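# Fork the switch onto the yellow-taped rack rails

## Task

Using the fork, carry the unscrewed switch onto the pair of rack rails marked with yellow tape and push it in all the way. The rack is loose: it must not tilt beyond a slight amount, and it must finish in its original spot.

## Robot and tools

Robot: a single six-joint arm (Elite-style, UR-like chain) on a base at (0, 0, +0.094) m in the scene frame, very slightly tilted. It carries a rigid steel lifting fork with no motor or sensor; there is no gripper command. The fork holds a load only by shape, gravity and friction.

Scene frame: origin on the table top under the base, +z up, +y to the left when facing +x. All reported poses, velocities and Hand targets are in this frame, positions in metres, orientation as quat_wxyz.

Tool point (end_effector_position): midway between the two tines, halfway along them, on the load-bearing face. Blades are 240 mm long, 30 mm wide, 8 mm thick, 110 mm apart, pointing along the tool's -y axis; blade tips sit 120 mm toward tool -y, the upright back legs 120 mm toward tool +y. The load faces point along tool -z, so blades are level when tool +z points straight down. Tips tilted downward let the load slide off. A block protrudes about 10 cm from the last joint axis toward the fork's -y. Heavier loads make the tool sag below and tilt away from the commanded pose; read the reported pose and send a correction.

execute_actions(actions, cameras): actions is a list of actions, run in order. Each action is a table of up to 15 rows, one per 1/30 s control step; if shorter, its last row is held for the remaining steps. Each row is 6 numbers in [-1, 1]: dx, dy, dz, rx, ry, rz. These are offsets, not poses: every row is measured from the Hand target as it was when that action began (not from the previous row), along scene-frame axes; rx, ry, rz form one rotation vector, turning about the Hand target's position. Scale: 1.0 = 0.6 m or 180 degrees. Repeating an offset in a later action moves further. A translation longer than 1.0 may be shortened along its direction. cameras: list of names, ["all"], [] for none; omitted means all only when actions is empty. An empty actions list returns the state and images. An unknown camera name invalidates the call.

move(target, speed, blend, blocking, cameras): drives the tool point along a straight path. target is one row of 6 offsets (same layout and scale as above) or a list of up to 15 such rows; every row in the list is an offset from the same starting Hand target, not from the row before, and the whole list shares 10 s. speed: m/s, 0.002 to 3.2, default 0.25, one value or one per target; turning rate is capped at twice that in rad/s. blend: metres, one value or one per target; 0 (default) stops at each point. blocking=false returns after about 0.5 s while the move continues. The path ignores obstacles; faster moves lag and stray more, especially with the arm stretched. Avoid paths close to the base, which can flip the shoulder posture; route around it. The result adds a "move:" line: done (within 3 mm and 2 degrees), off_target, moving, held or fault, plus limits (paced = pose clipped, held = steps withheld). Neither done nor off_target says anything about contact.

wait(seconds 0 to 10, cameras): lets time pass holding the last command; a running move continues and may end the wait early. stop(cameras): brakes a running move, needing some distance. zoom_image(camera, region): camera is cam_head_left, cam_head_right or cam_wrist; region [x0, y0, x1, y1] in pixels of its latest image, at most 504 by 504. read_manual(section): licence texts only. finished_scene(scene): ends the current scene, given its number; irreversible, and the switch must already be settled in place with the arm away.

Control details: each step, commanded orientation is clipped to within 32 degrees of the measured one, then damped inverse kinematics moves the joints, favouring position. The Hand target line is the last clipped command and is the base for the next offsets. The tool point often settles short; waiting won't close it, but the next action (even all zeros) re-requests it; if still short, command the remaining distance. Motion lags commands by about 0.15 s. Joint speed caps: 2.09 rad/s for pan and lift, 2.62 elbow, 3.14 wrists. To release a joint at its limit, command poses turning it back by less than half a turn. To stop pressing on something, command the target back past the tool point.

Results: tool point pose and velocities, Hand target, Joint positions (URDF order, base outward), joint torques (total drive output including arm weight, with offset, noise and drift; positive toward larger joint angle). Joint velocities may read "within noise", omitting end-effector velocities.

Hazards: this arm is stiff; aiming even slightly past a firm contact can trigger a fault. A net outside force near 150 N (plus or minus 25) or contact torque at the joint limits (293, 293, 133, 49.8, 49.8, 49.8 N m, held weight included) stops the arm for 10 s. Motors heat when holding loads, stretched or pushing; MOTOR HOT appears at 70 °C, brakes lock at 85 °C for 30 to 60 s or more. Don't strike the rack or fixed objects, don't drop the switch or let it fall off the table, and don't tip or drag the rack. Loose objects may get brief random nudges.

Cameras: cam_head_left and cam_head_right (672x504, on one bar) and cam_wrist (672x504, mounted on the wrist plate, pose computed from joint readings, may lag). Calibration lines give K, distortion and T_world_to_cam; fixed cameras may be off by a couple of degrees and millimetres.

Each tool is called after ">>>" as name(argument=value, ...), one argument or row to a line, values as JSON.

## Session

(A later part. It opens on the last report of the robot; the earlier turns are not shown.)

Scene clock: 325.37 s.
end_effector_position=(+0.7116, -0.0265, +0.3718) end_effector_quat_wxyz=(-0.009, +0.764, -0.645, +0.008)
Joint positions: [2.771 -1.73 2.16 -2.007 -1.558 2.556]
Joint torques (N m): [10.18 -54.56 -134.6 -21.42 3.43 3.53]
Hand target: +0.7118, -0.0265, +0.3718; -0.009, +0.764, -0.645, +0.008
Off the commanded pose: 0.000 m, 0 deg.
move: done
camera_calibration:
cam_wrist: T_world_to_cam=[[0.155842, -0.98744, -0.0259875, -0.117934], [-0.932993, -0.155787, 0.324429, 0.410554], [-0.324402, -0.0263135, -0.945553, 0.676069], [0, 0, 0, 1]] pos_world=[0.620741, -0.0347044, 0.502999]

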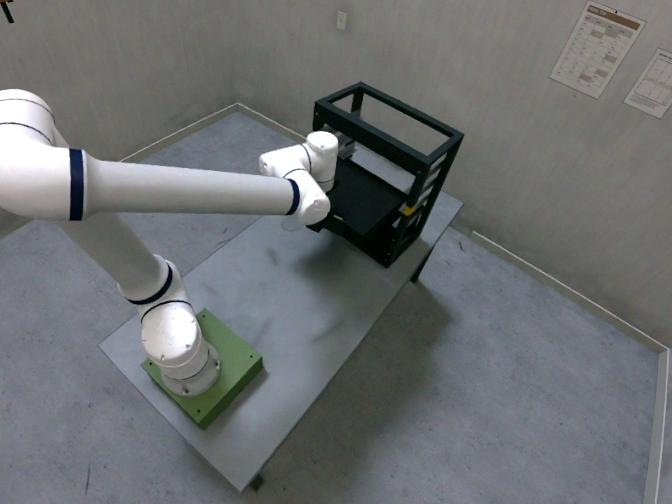

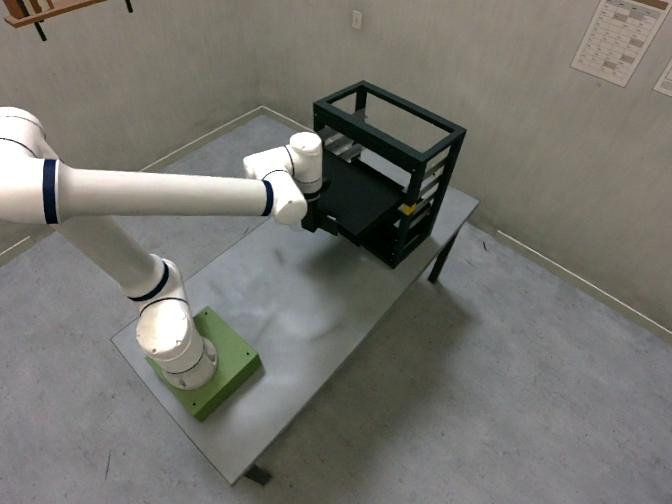

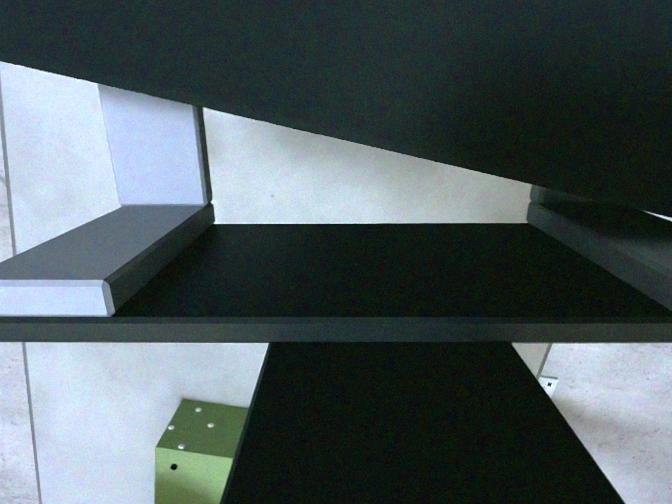

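>>> move(
  target=[0.05,-0.0032,0,0,0,0],
  speed=0.04,
)

>>> move(
  target=[0.03,-0.0019,0,0,0,0],
  speed=0.03,
)

>>> move(
  target=[0.03,-0.0019,0,0,0,0],
  speed=0.03,
  cameras=["all"],
)

>>> zoom_image(
  camera="cam_head_right",
  region=[290, 110, 420, 240],
)

>>> zoom_image(
  camera="cam_head_left",
  region=[300, 110, 420, 230],
)

Scene clock: 331.77 s.
end_effector_position=(+0.7416, -0.0284, +0.3718) end_effector_quat_wxyz=(-0.009, +0.764, -0.645, +0.008)
Joint positions: [2.789 -1.674 2.115 -2.017 -1.558 2.574]
Joint torques (N m): [11.62 -60.81 -134.51 -21.13 3.38 3.42]
Hand target: +0.7418, -0.0285, +0.3718; -0.009, +0.764, -0.645, +0.008
Off the commanded pose: 0.000 m, 0 deg.
move: done

Scene clock: 332.73 s.
end_effector_position=(+0.7596, -0.0296, +0.3718) end_effector_quat_wxyz=(-0.009, +0.764, -0.645, +0.008) end_effector_velocity=(+0.003, -0.001, +0.000) end_effector_angular_velocity=(-0.001, -0.001, +0.000)
Joint positions: [2.799 -1.642 2.086 -2.021 -1.558 2.584]
Joint velocities: [0.001 0.005 -0.003 -0.003 0 0.001]
Joint torques (N m): [9.15 -63.24 -134.85 -20.95 3.56 3.71]
Hand target: +0.7598, -0.0296, +0.3718; -0.009, +0.764, -0.645, +0.008
Off the commanded pose: 0.000 m, 0 deg.
move: done

Scene clock: 333.70 s.
end_effector_position=(+0.7776, -0.0307, +0.3718) end_effector_quat_wxyz=(-0.009, +0.764, -0.645, +0.008) end_effector_velocity=(+0.002, +0.000, -0.001) end_effector_angular_velocity=(+0.001, +0.002, +0.000)
Joint positions: [2.809 -1.61 2.057 -2.024 -1.558 2.594]
Joint velocities: [0.001 0.005 -0.003 0.001 0 0.001]
Joint torques (N m): [11.88 -68.69 -133.9 -20.64 3.3 3.83]
Hand target: +0.7778, -0.0307, +0.3718; -0.009, +0.764, -0.645, +0.008
Off the commanded pose: 0.000 m, 0 deg.
move: done
camera_calibration:
cam_wrist: T_world_to_cam=[[0.155842, -0.98744, -0.0259875, -0.132367], [-0.932993, -0.155787, 0.324429, 0.471477], [-0.324402, -0.0263135, -0.945553, 0.697369], [0, 0, 0, 1]] pos_world=[0.686741, -0.0389044, 0.502999]

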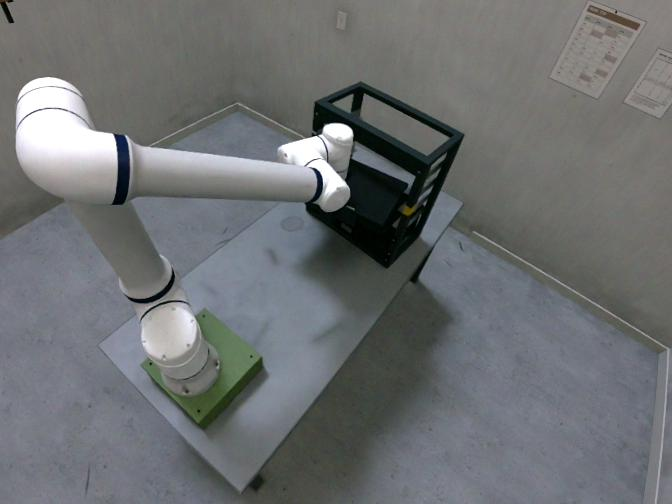

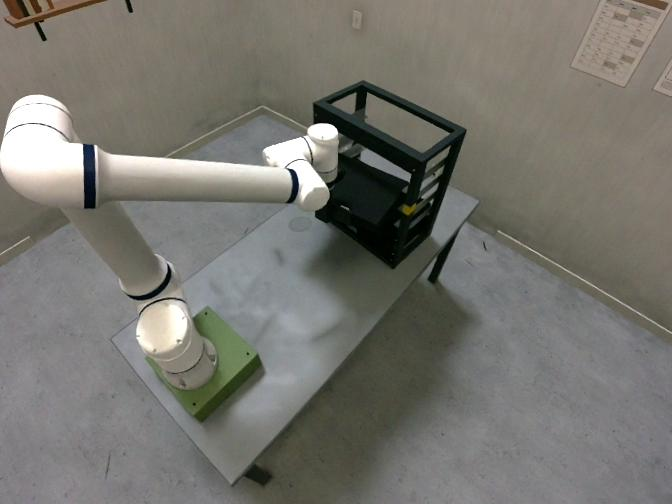

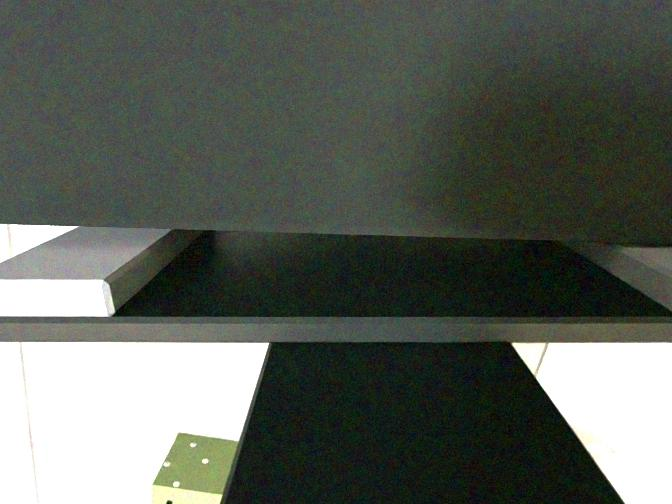

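Scaled by 3.877.

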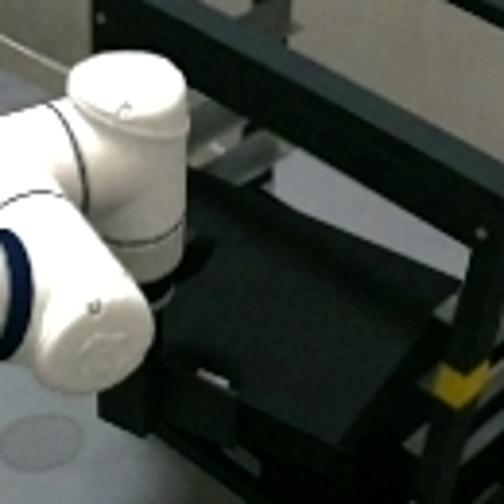

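Scaled by 4.200.

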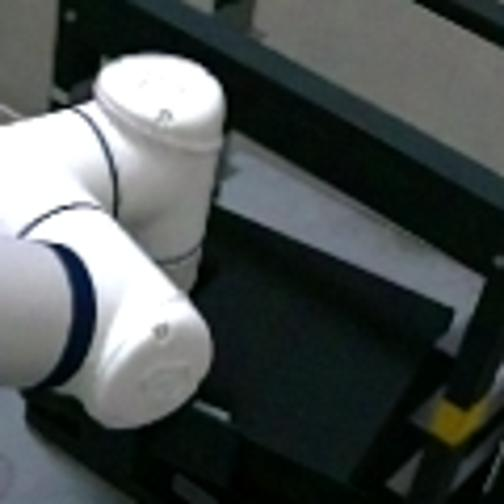

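>>> move(
  target=[-0.23,0.0145,0,0,0,0],
  speed=0.06,
  cameras=["all"],
)

>>> zoom_image(
  camera="cam_head_right",
  region=[300, 110, 360, 170],
)

>>> zoom_image(
  camera="cam_head_right",
  region=[360, 170, 430, 240],
)

>>> zoom_image(
  camera="cam_head_right",
  region=[290, 110, 430, 250],
)

>>> zoom_image(
  camera="cam_head_left",
  region=[290, 110, 430, 250],
)

Scene clock: 373.10 s.
end_effector_position=(+0.6400, -0.0220, +0.3718) end_effector_quat_wxyz=(-0.009, +0.764, -0.645, +0.008)
Joint positions: [2.718 -1.872 2.263 -1.966 -1.557 2.502]
Joint torques (N m): [-21.23 -64.86 -109.6 -14.3 7.18 -2.04]
Hand target: +0.6398, -0.0220, +0.3718; -0.009, +0.764, -0.645, +0.008
Off the commanded pose: 0.000 m, 0 deg.
move: done
camera_calibration:
cam_wrist: T_world_to_cam=[[0.155842, -0.98744, -0.0259875, -0.102317], [-0.932993, -0.155787, 0.324429, 0.344359], [-0.324402, -0.0263135, -0.945553, 0.652928], [0, 0, 0, 1]] pos_world=[0.549041, -0.0302044, 0.502999]

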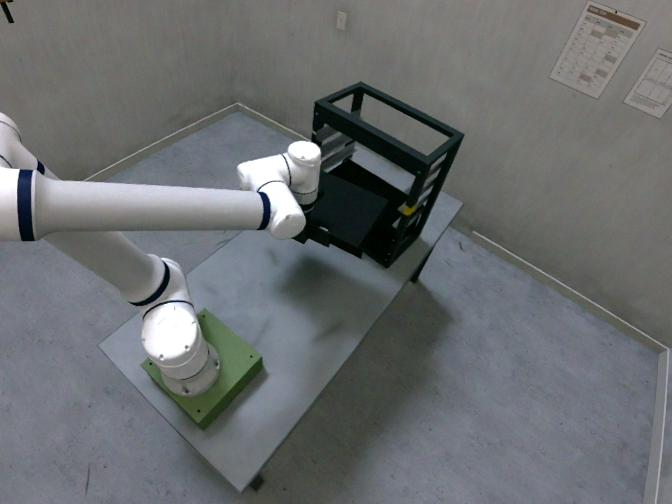

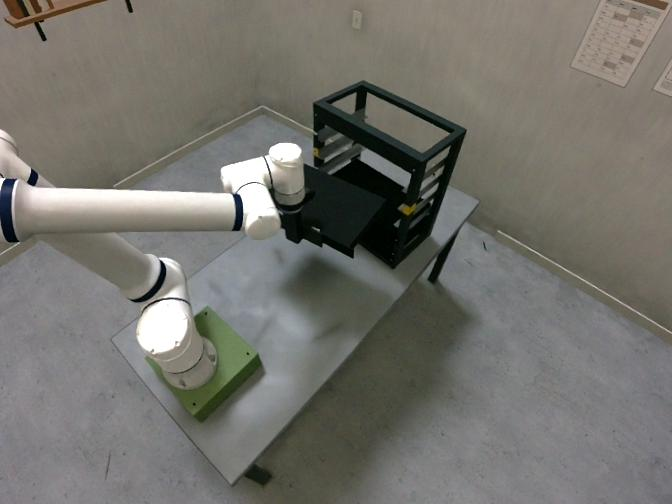

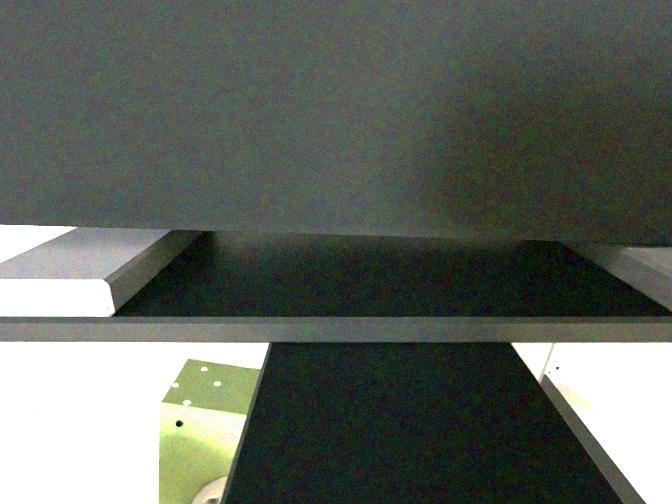

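Scaled by 8.400.

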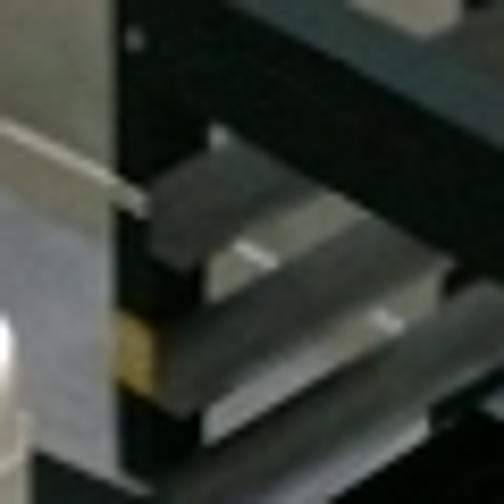

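Scaled by 7.200.

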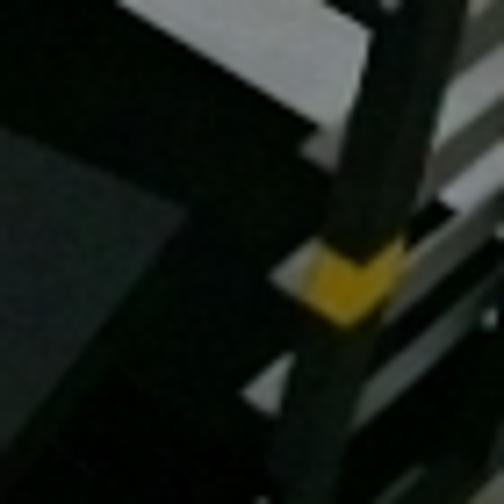

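Scaled by 3.600.

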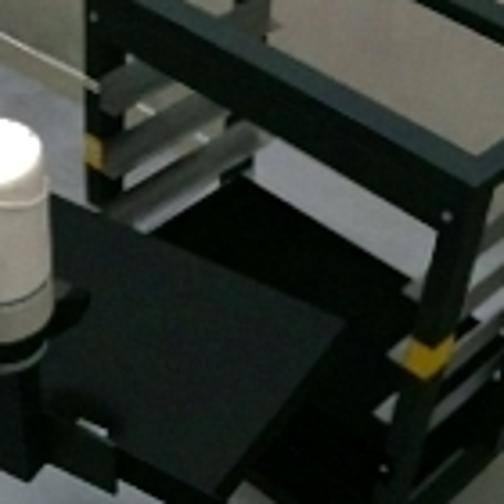

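Scaled by 3.600.

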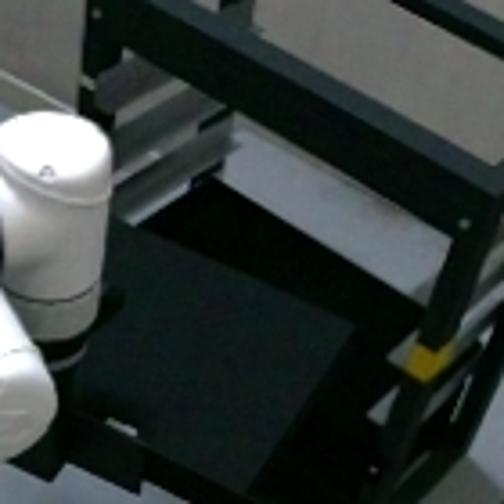

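>>> move(
  target=[0.02,0.02,0.002,0,0,-0.0633],
  speed=0.06,
  cameras=["all"],
)

>>> zoom_image(
  camera="cam_head_right",
  region=[290, 110, 430, 250],
)

>>> zoom_image(
  camera="cam_head_left",
  region=[290, 110, 430, 250],
)

>>> zoom_image(
  camera="cam_head_right",
  region=[360, 170, 430, 240],
)

>>> zoom_image(
  camera="cam_head_right",
  region=[295, 130, 345, 180],
)

>>> zoom_image(
  camera="cam_head_left",
  region=[360, 170, 430, 240],
)

Scene clock: 415.93 s.
end_effector_position=(+0.6518, -0.0101, +0.3730) end_effector_quat_wxyz=(-0.008, +0.696, -0.717, +0.009)
Joint positions: [2.81 -1.858 2.252 -1.972 -1.562 2.793]
Joint torques (N m): [10.42 -38.72 -134.92 -20.77 1.12 3.42]
Hand target: +0.6518, -0.0100, +0.3730; -0.008, +0.696, -0.718, +0.009
Off the commanded pose: 0.000 m, 0 deg.
move: done
camera_calibration:
cam_wrist: T_world_to_cam=[[-0.0421485, -0.998773, -0.0260061, 0.036702], [-0.945392, 0.0314487, 0.324414, 0.366927], [-0.323198, 0.0382595, -0.945558, 0.65811], [0, 0, 0, 1]] pos_world=[0.561136, -0.0000614018, 0.504199]

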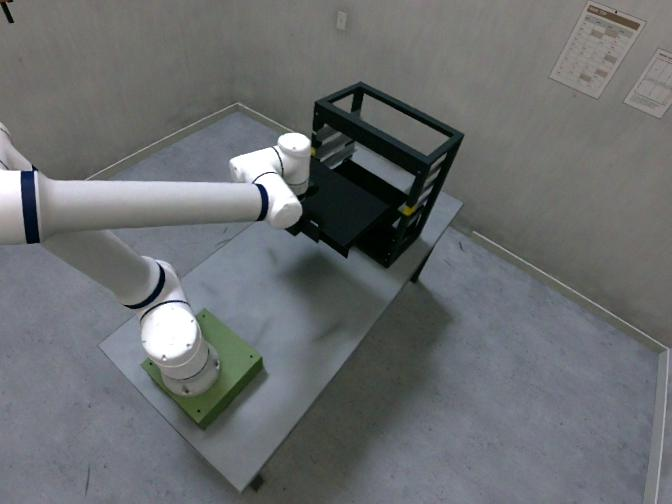

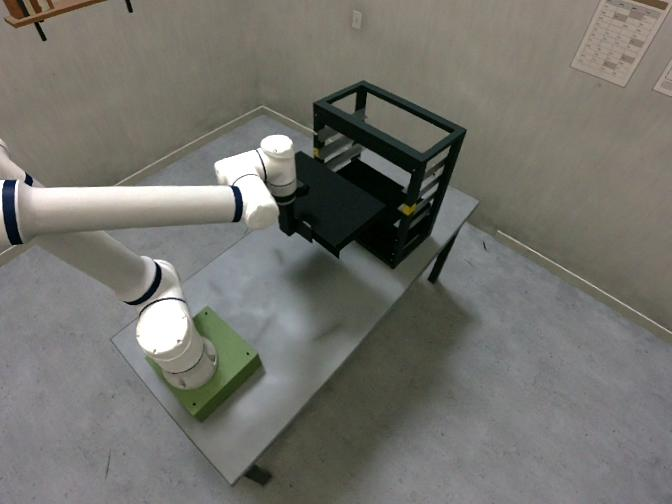

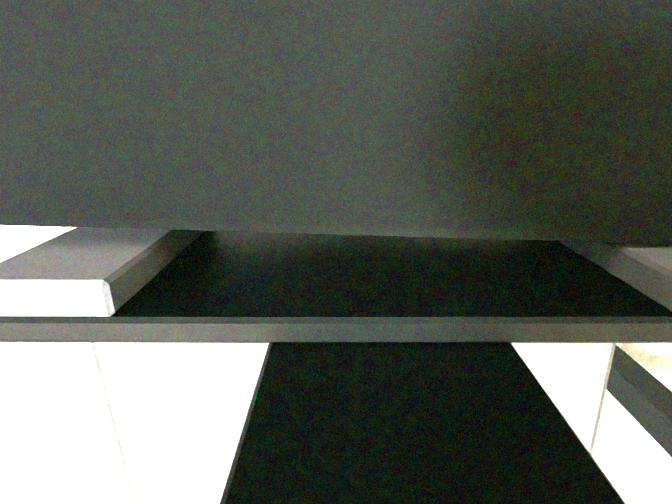

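Scaled by 3.600.

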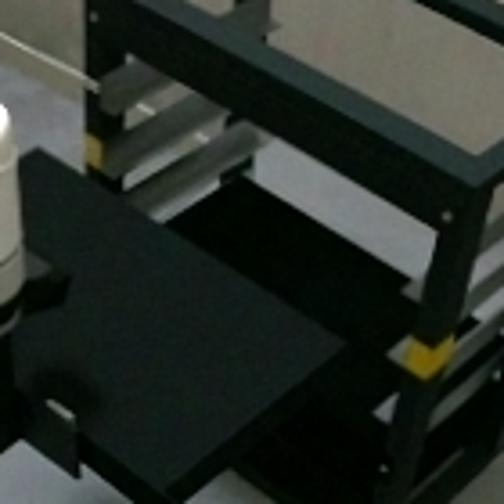

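Scaled by 3.600.

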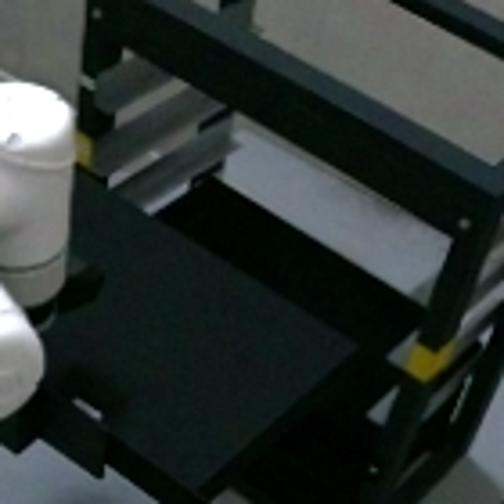

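Scaled by 7.200.

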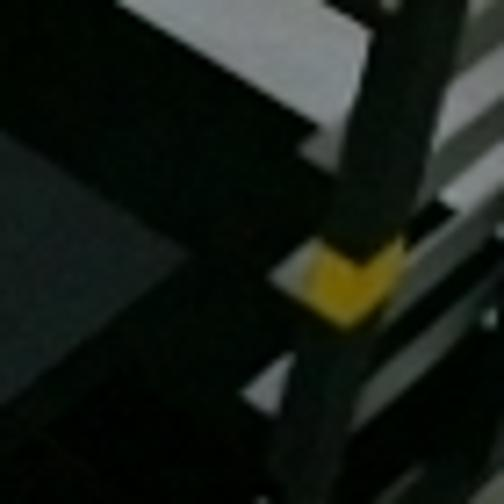

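Scaled by 10.080.

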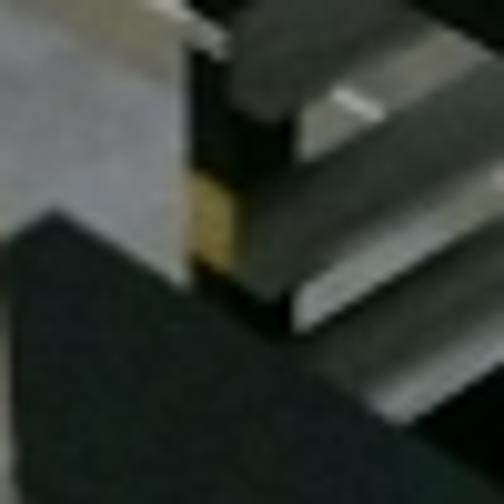

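Scaled by 7.200.

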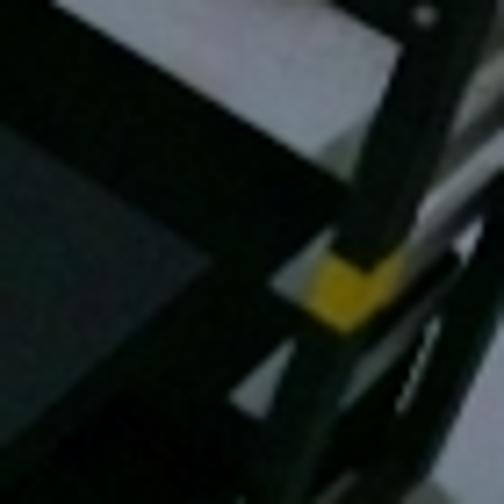

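>>> move(
  target=[0.085,-0.0365,-0.001,0,0,0],
  speed=0.06,
  cameras=["all"],
)

>>> zoom_image(
  camera="cam_head_right",
  region=[360, 170, 430, 240],
)

>>> zoom_image(
  camera="cam_head_right",
  region=[295, 130, 345, 180],
)

>>> zoom_image(
  camera="cam_head_left",
  region=[360, 170, 430, 240],
)

>>> zoom_image(
  camera="cam_head_left",
  region=[295, 130, 345, 180],
)

Scene clock: 432.87 s.
end_effector_position=(+0.7027, -0.0319, +0.3724) end_effector_quat_wxyz=(-0.008, +0.696, -0.718, +0.009)
Joint positions: [2.807 -1.755 2.179 -2.003 -1.562 2.791]
Joint torques (N m): [-22.38 -49.6 -133.82 -20.77 3.23 -2.16]
Hand target: +0.7028, -0.0319, +0.3724; -0.008, +0.696, -0.718, +0.009
Off the commanded pose: 0.000 m, 0 deg.
move: done
camera_calibration:
cam_wrist: T_world_to_cam=[[-0.0423416, -0.998766, -0.0259422, 0.0171402], [-0.945385, 0.0316521, 0.324416, 0.415831], [-0.323195, 0.0382616, -0.945559, 0.674793], [0, 0, 0, 1]] pos_world=[0.611936, -0.0218615, 0.503599]

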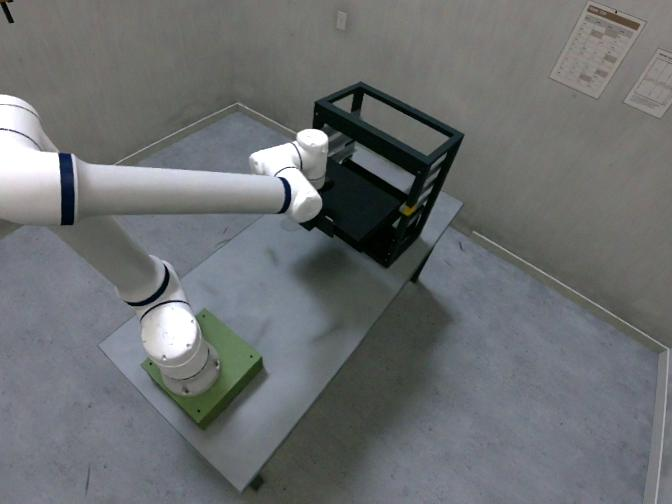

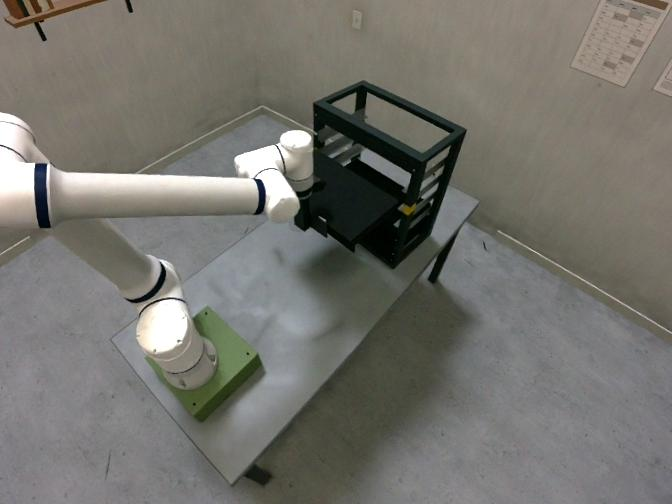

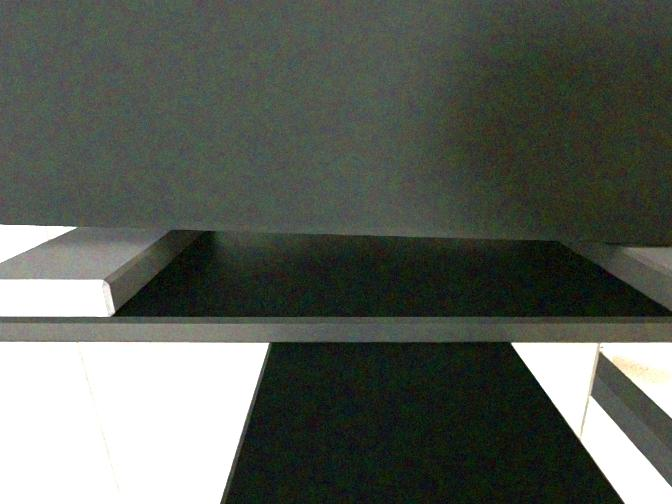

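Scaled by 7.200.

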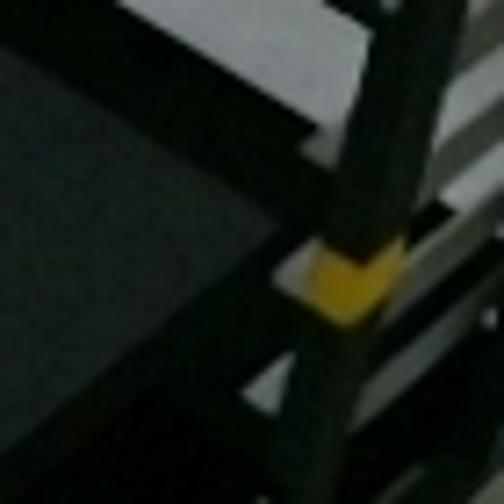

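Scaled by 10.080.

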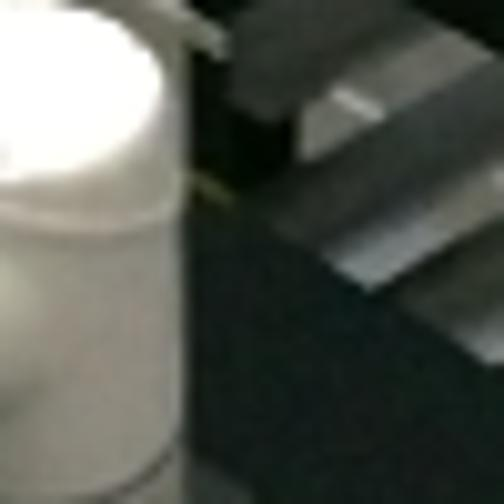

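Scaled by 7.200.

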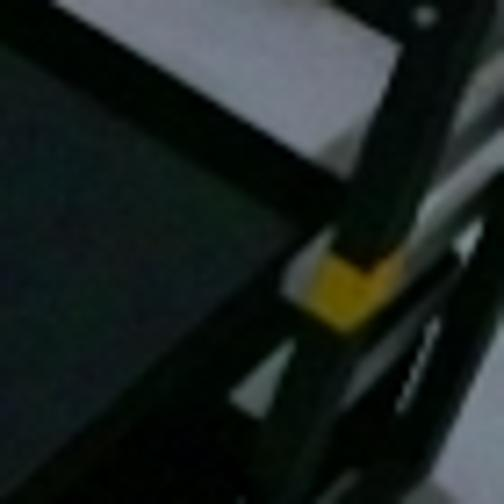

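Scaled by 10.080.

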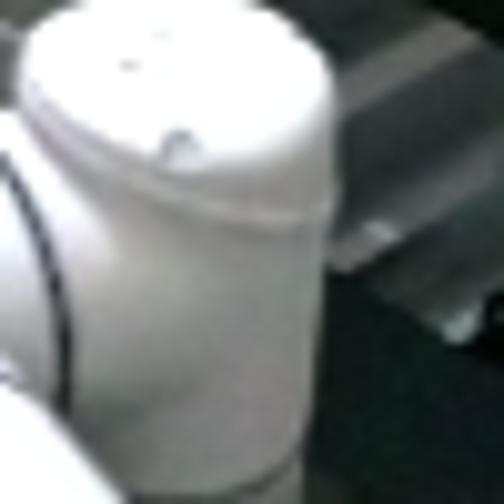

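>>> move(
  target=[0.03,-0.0042,0,0,0,0],
  speed=0.05,
  cameras=["cam_wrist"],
)

>>> move(
  target=[0.025,-0.0015,0,0,0,0],
  speed=0.03,
  cameras=["cam_wrist"],
)

Scene clock: 440.73 s.
end_effector_position=(+0.7206, -0.0344, +0.3724) end_effector_quat_wxyz=(-0.008, +0.696, -0.718, +0.009)
Joint positions: [2.815 -1.72 2.152 -2.011 -1.562 2.799]
Joint torques (N m): [10.06 -52.61 -132.68 -20.59 0.92 3.29]
Hand target: +0.7208, -0.0345, +0.3724; -0.008, +0.696, -0.718, +0.009
Off the commanded pose: 0.000 m, 0 deg.
move: done
camera_calibration:
cam_wrist: T_world_to_cam=[[-0.0423416, -0.998766, -0.0259422, 0.0153056], [-0.945385, 0.0316521, 0.324416, 0.43293], [-0.323195, 0.0382616, -0.945559, 0.68071], [0, 0, 0, 1]] pos_world=[0.629936, -0.0244615, 0.503599]
Images, in order (width x height): cam_wrist 672x504.

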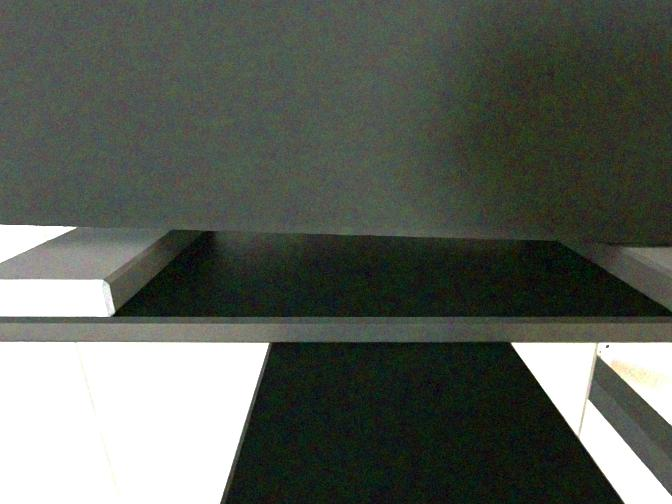

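Scene clock: 441.60 s.
end_effector_position=(+0.7356, -0.0353, +0.3724) end_effector_quat_wxyz=(-0.008, +0.696, -0.718, +0.009)
Joint positions: [2.823 -1.693 2.129 -2.016 -1.562 2.807]
Joint torques (N m): [9.57 -58.72 -133.98 -20.76 0.91 3.5]
Hand target: +0.7358, -0.0354, +0.3724; -0.008, +0.696, -0.718, +0.009
Off the commanded pose: 0.000 m, 0 deg.
move: done
camera_calibration:
cam_wrist: T_world_to_cam=[[-0.0423424, -0.998766, -0.0259432, 0.0150429], [-0.945375, 0.0316513, 0.324446, 0.447118], [-0.323225, 0.0382639, -0.945548, 0.685607], [0, 0, 0, 1]] pos_world=[0.644936, -0.0253615, 0.503599]
Images, in order (width x height): cam_wrist 672x504.

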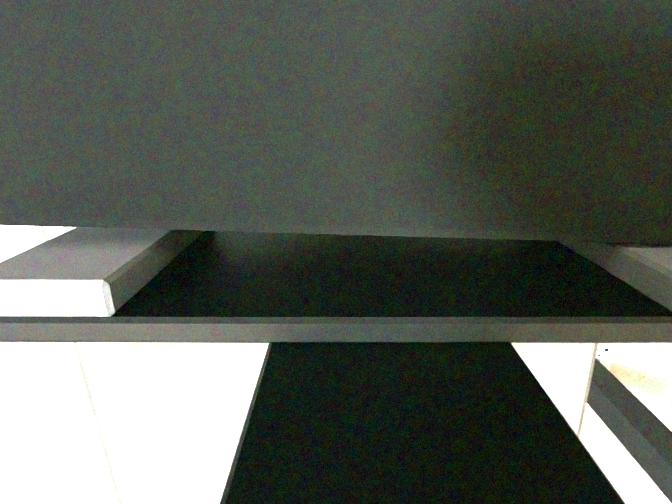

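>>> move(
  target=[0.02,-0.0012,0,0,0,0],
  speed=0.03,
  cameras=["cam_wrist"],
)

>>> move(
  target=[0.02,-0.0012,0,0,0,0],
  speed=0.03,
  cameras=["all"],
)

>>> zoom_image(
  camera="cam_head_right",
  region=[290, 110, 430, 250],
)

Scene clock: 444.80 s.
end_effector_position=(+0.7476, -0.0361, +0.3724) end_effector_quat_wxyz=(-0.008, +0.696, -0.718, +0.009)
Joint positions: [2.829 -1.671 2.111 -2.019 -1.562 2.813]
Joint torques (N m): [9.94 -61.02 -133.94 -20.88 0.89 3.59]
Hand target: +0.7478, -0.0361, +0.3724; -0.008, +0.696, -0.718, +0.009
Off the commanded pose: 0.000 m, 0 deg.
move: done
camera_calibration:
cam_wrist: T_world_to_cam=[[-0.0423424, -0.998766, -0.0259432, 0.0148519], [-0.945375, 0.0316513, 0.324446, 0.458485], [-0.323225, 0.0382639, -0.945548, 0.689512], [0, 0, 0, 1]] pos_world=[0.656936, -0.0260615, 0.503599]
Images, in order (width x height): cam_wrist 672x504.

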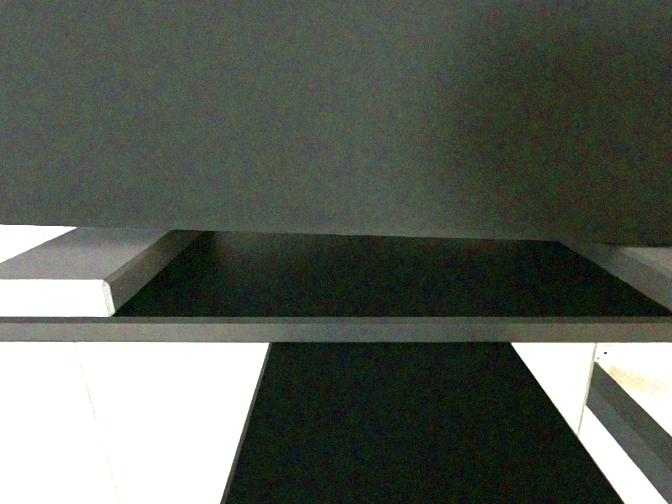

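Scene clock: 445.63 s.
end_effector_position=(+0.7596, -0.0368, +0.3724) end_effector_quat_wxyz=(-0.008, +0.696, -0.718, +0.009)
Joint positions: [2.835 -1.649 2.092 -2.021 -1.562 2.819]
Joint torques (N m): [10.48 -64.99 -133.55 -20.61 0.81 3.43]
Hand target: +0.7598, -0.0368, +0.3724; -0.008, +0.696, -0.718, +0.009
Off the commanded pose: 0.000 m, 0 deg.
move: done
camera_calibration:
cam_wrist: T_world_to_cam=[[-0.0423424, -0.998766, -0.0259432, 0.014561], [-0.945375, 0.0316513, 0.324446, 0.469854], [-0.323225, 0.0382639, -0.945548, 0.693422], [0, 0, 0, 1]] pos_world=[0.668936, -0.0268615, 0.503599]

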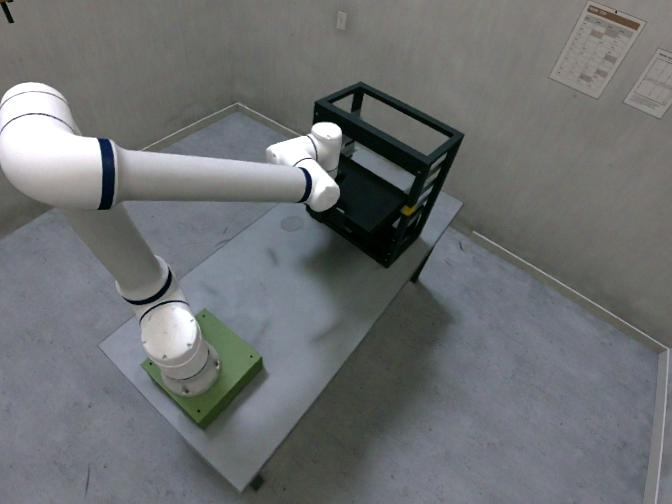

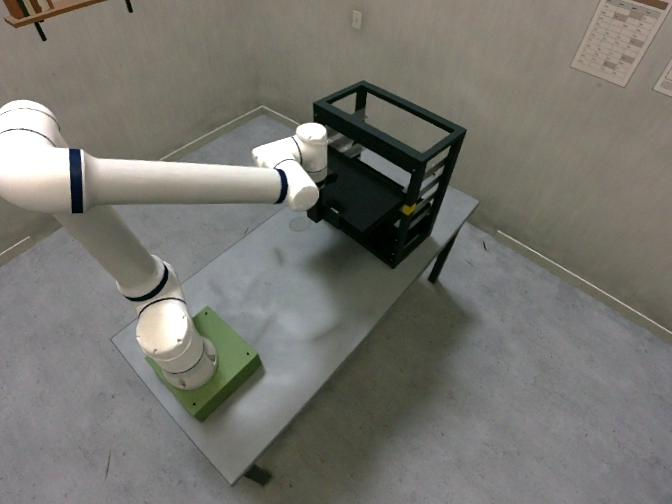

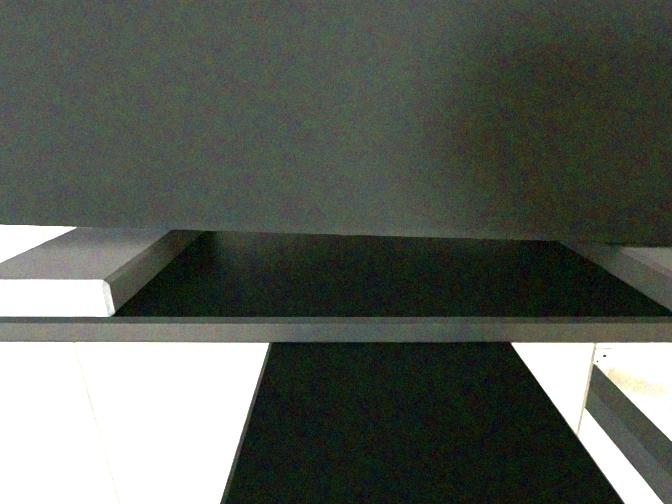

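Scaled by 3.600.

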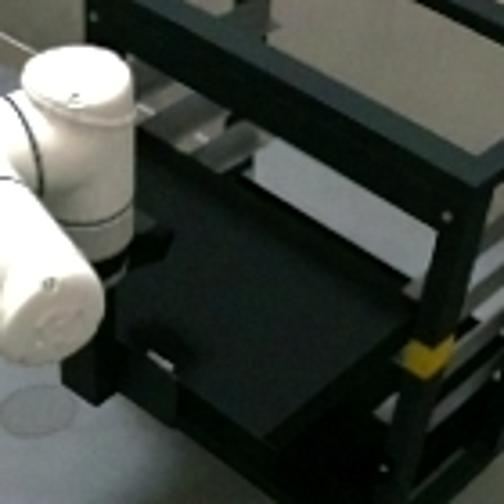

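>>> move(
  target=[0.04,-0.0024,0,0,0,0],
  speed=0.04,
  cameras=["cam_wrist"],
)

>>> move(
  target=[0.05,-0.003,0,0,0,0],
  speed=0.04,
  cameras=["cam_wrist"],
)

>>> move(
  target=[0.05,-0.003,0,0,0,0],
  speed=0.04,
  cameras=["all"],
)

>>> zoom_image(
  camera="cam_head_right",
  region=[290, 110, 490, 290],
)

Scene clock: 450.20 s.
end_effector_position=(+0.7836, -0.0382, +0.3724) end_effector_quat_wxyz=(-0.008, +0.696, -0.718, +0.009)
Joint positions: [2.847 -1.607 2.053 -2.025 -1.563 2.83]
Joint torques (N m): [9.82 -70.55 -133.2 -20.76 0.87 3.47]
Hand target: +0.7838, -0.0382, +0.3724; -0.008, +0.696, -0.718, +0.009
Off the commanded pose: 0.000 m, 0 deg.
move: done
camera_calibration:
cam_wrist: T_world_to_cam=[[-0.0423416, -0.998766, -0.0259422, 0.0141778], [-0.945385, 0.0316521, 0.324416, 0.49261], [-0.323195, 0.0382616, -0.945559, 0.701217], [0, 0, 0, 1]] pos_world=[0.692936, -0.0282615, 0.503599]
Images, in order (width x height): cam_wrist 672x504.

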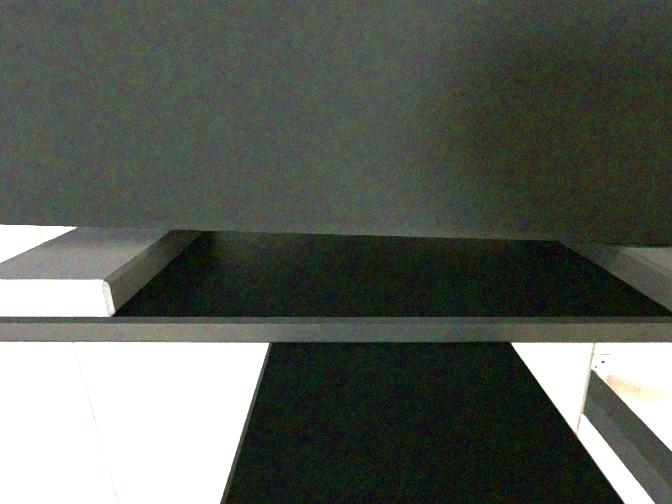

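Scene clock: 451.37 s.
end_effector_position=(+0.8136, -0.0400, +0.3724) end_effector_quat_wxyz=(-0.008, +0.696, -0.718, +0.009)
Joint positions: [2.86 -1.555 2.003 -2.027 -1.563 2.843]
Joint torques (N m): [8.74 -74.57 -132.35 -17.79 0.68 3.22]
Hand target: +0.8138, -0.0400, +0.3724; -0.008, +0.696, -0.718, +0.009
Off the commanded pose: 0.000 m, 0 deg.
move: done
camera_calibration:
cam_wrist: T_world_to_cam=[[-0.042338, -0.998766, -0.0259473, 0.0136503], [-0.945416, 0.0316507, 0.324327, 0.521095], [-0.323105, 0.0382624, -0.945589, 0.710932], [0, 0, 0, 1]] pos_world=[0.722936, -0.0300615, 0.503599]
Images, in order (width x height): cam_wrist 672x504.

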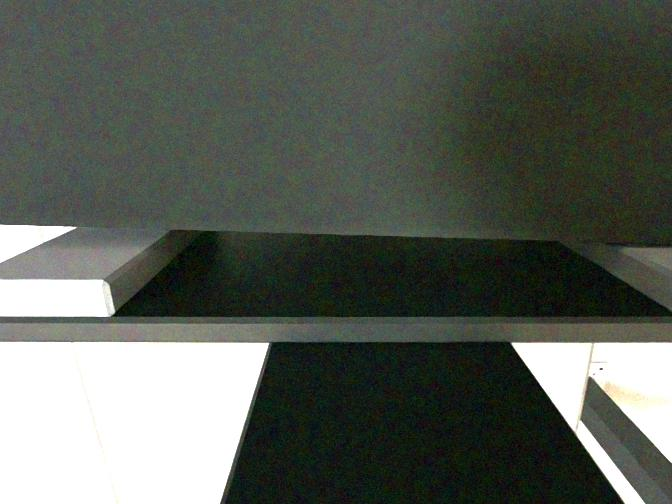

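Scene clock: 452.53 s.
end_effector_position=(+0.8436, -0.0418, +0.3724) end_effector_quat_wxyz=(-0.008, +0.696, -0.718, +0.009)
Joint positions: [2.872 -1.505 1.951 -2.025 -1.563 2.855]
Joint torques (N m): [9.33 -83.25 -133.26 -15.73 0.41 3.08]
Hand target: +0.8438, -0.0418, +0.3724; -0.008, +0.696, -0.718, +0.009
Off the commanded pose: 0.000 m, 0 deg.
move: done
camera_calibration:
cam_wrist: T_world_to_cam=[[-0.0423416, -0.998766, -0.0259422, 0.0131185], [-0.945385, 0.0316521, 0.324416, 0.549352], [-0.323195, 0.0382616, -0.945559, 0.720714], [0, 0, 0, 1]] pos_world=[0.752836, -0.0318615, 0.503599]

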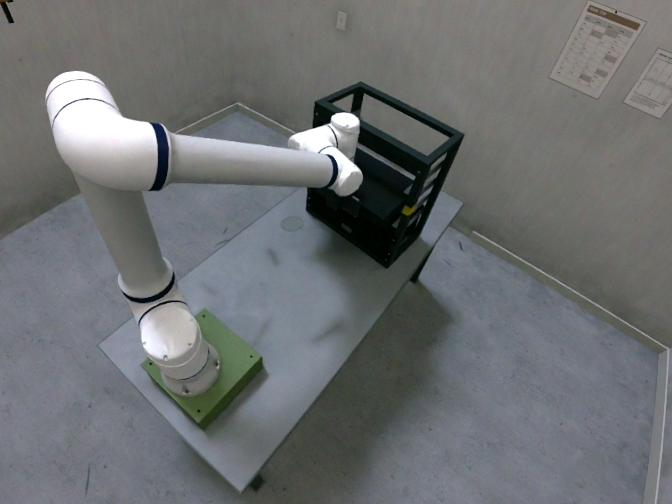

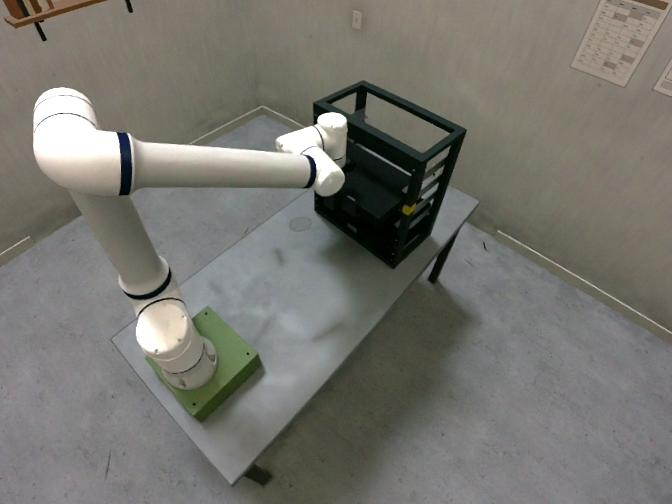

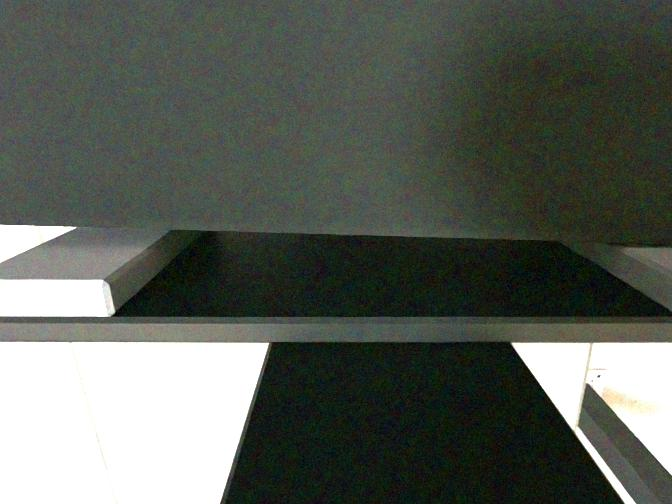

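Scaled by 2.520.

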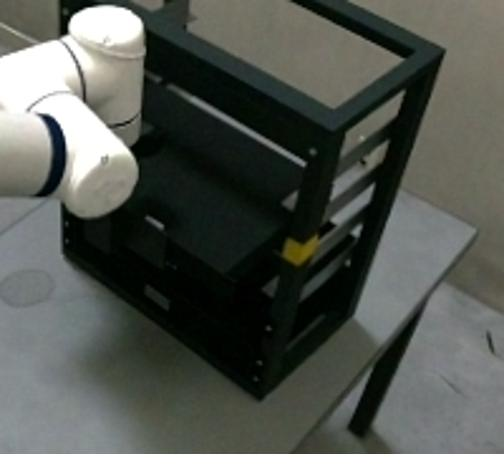

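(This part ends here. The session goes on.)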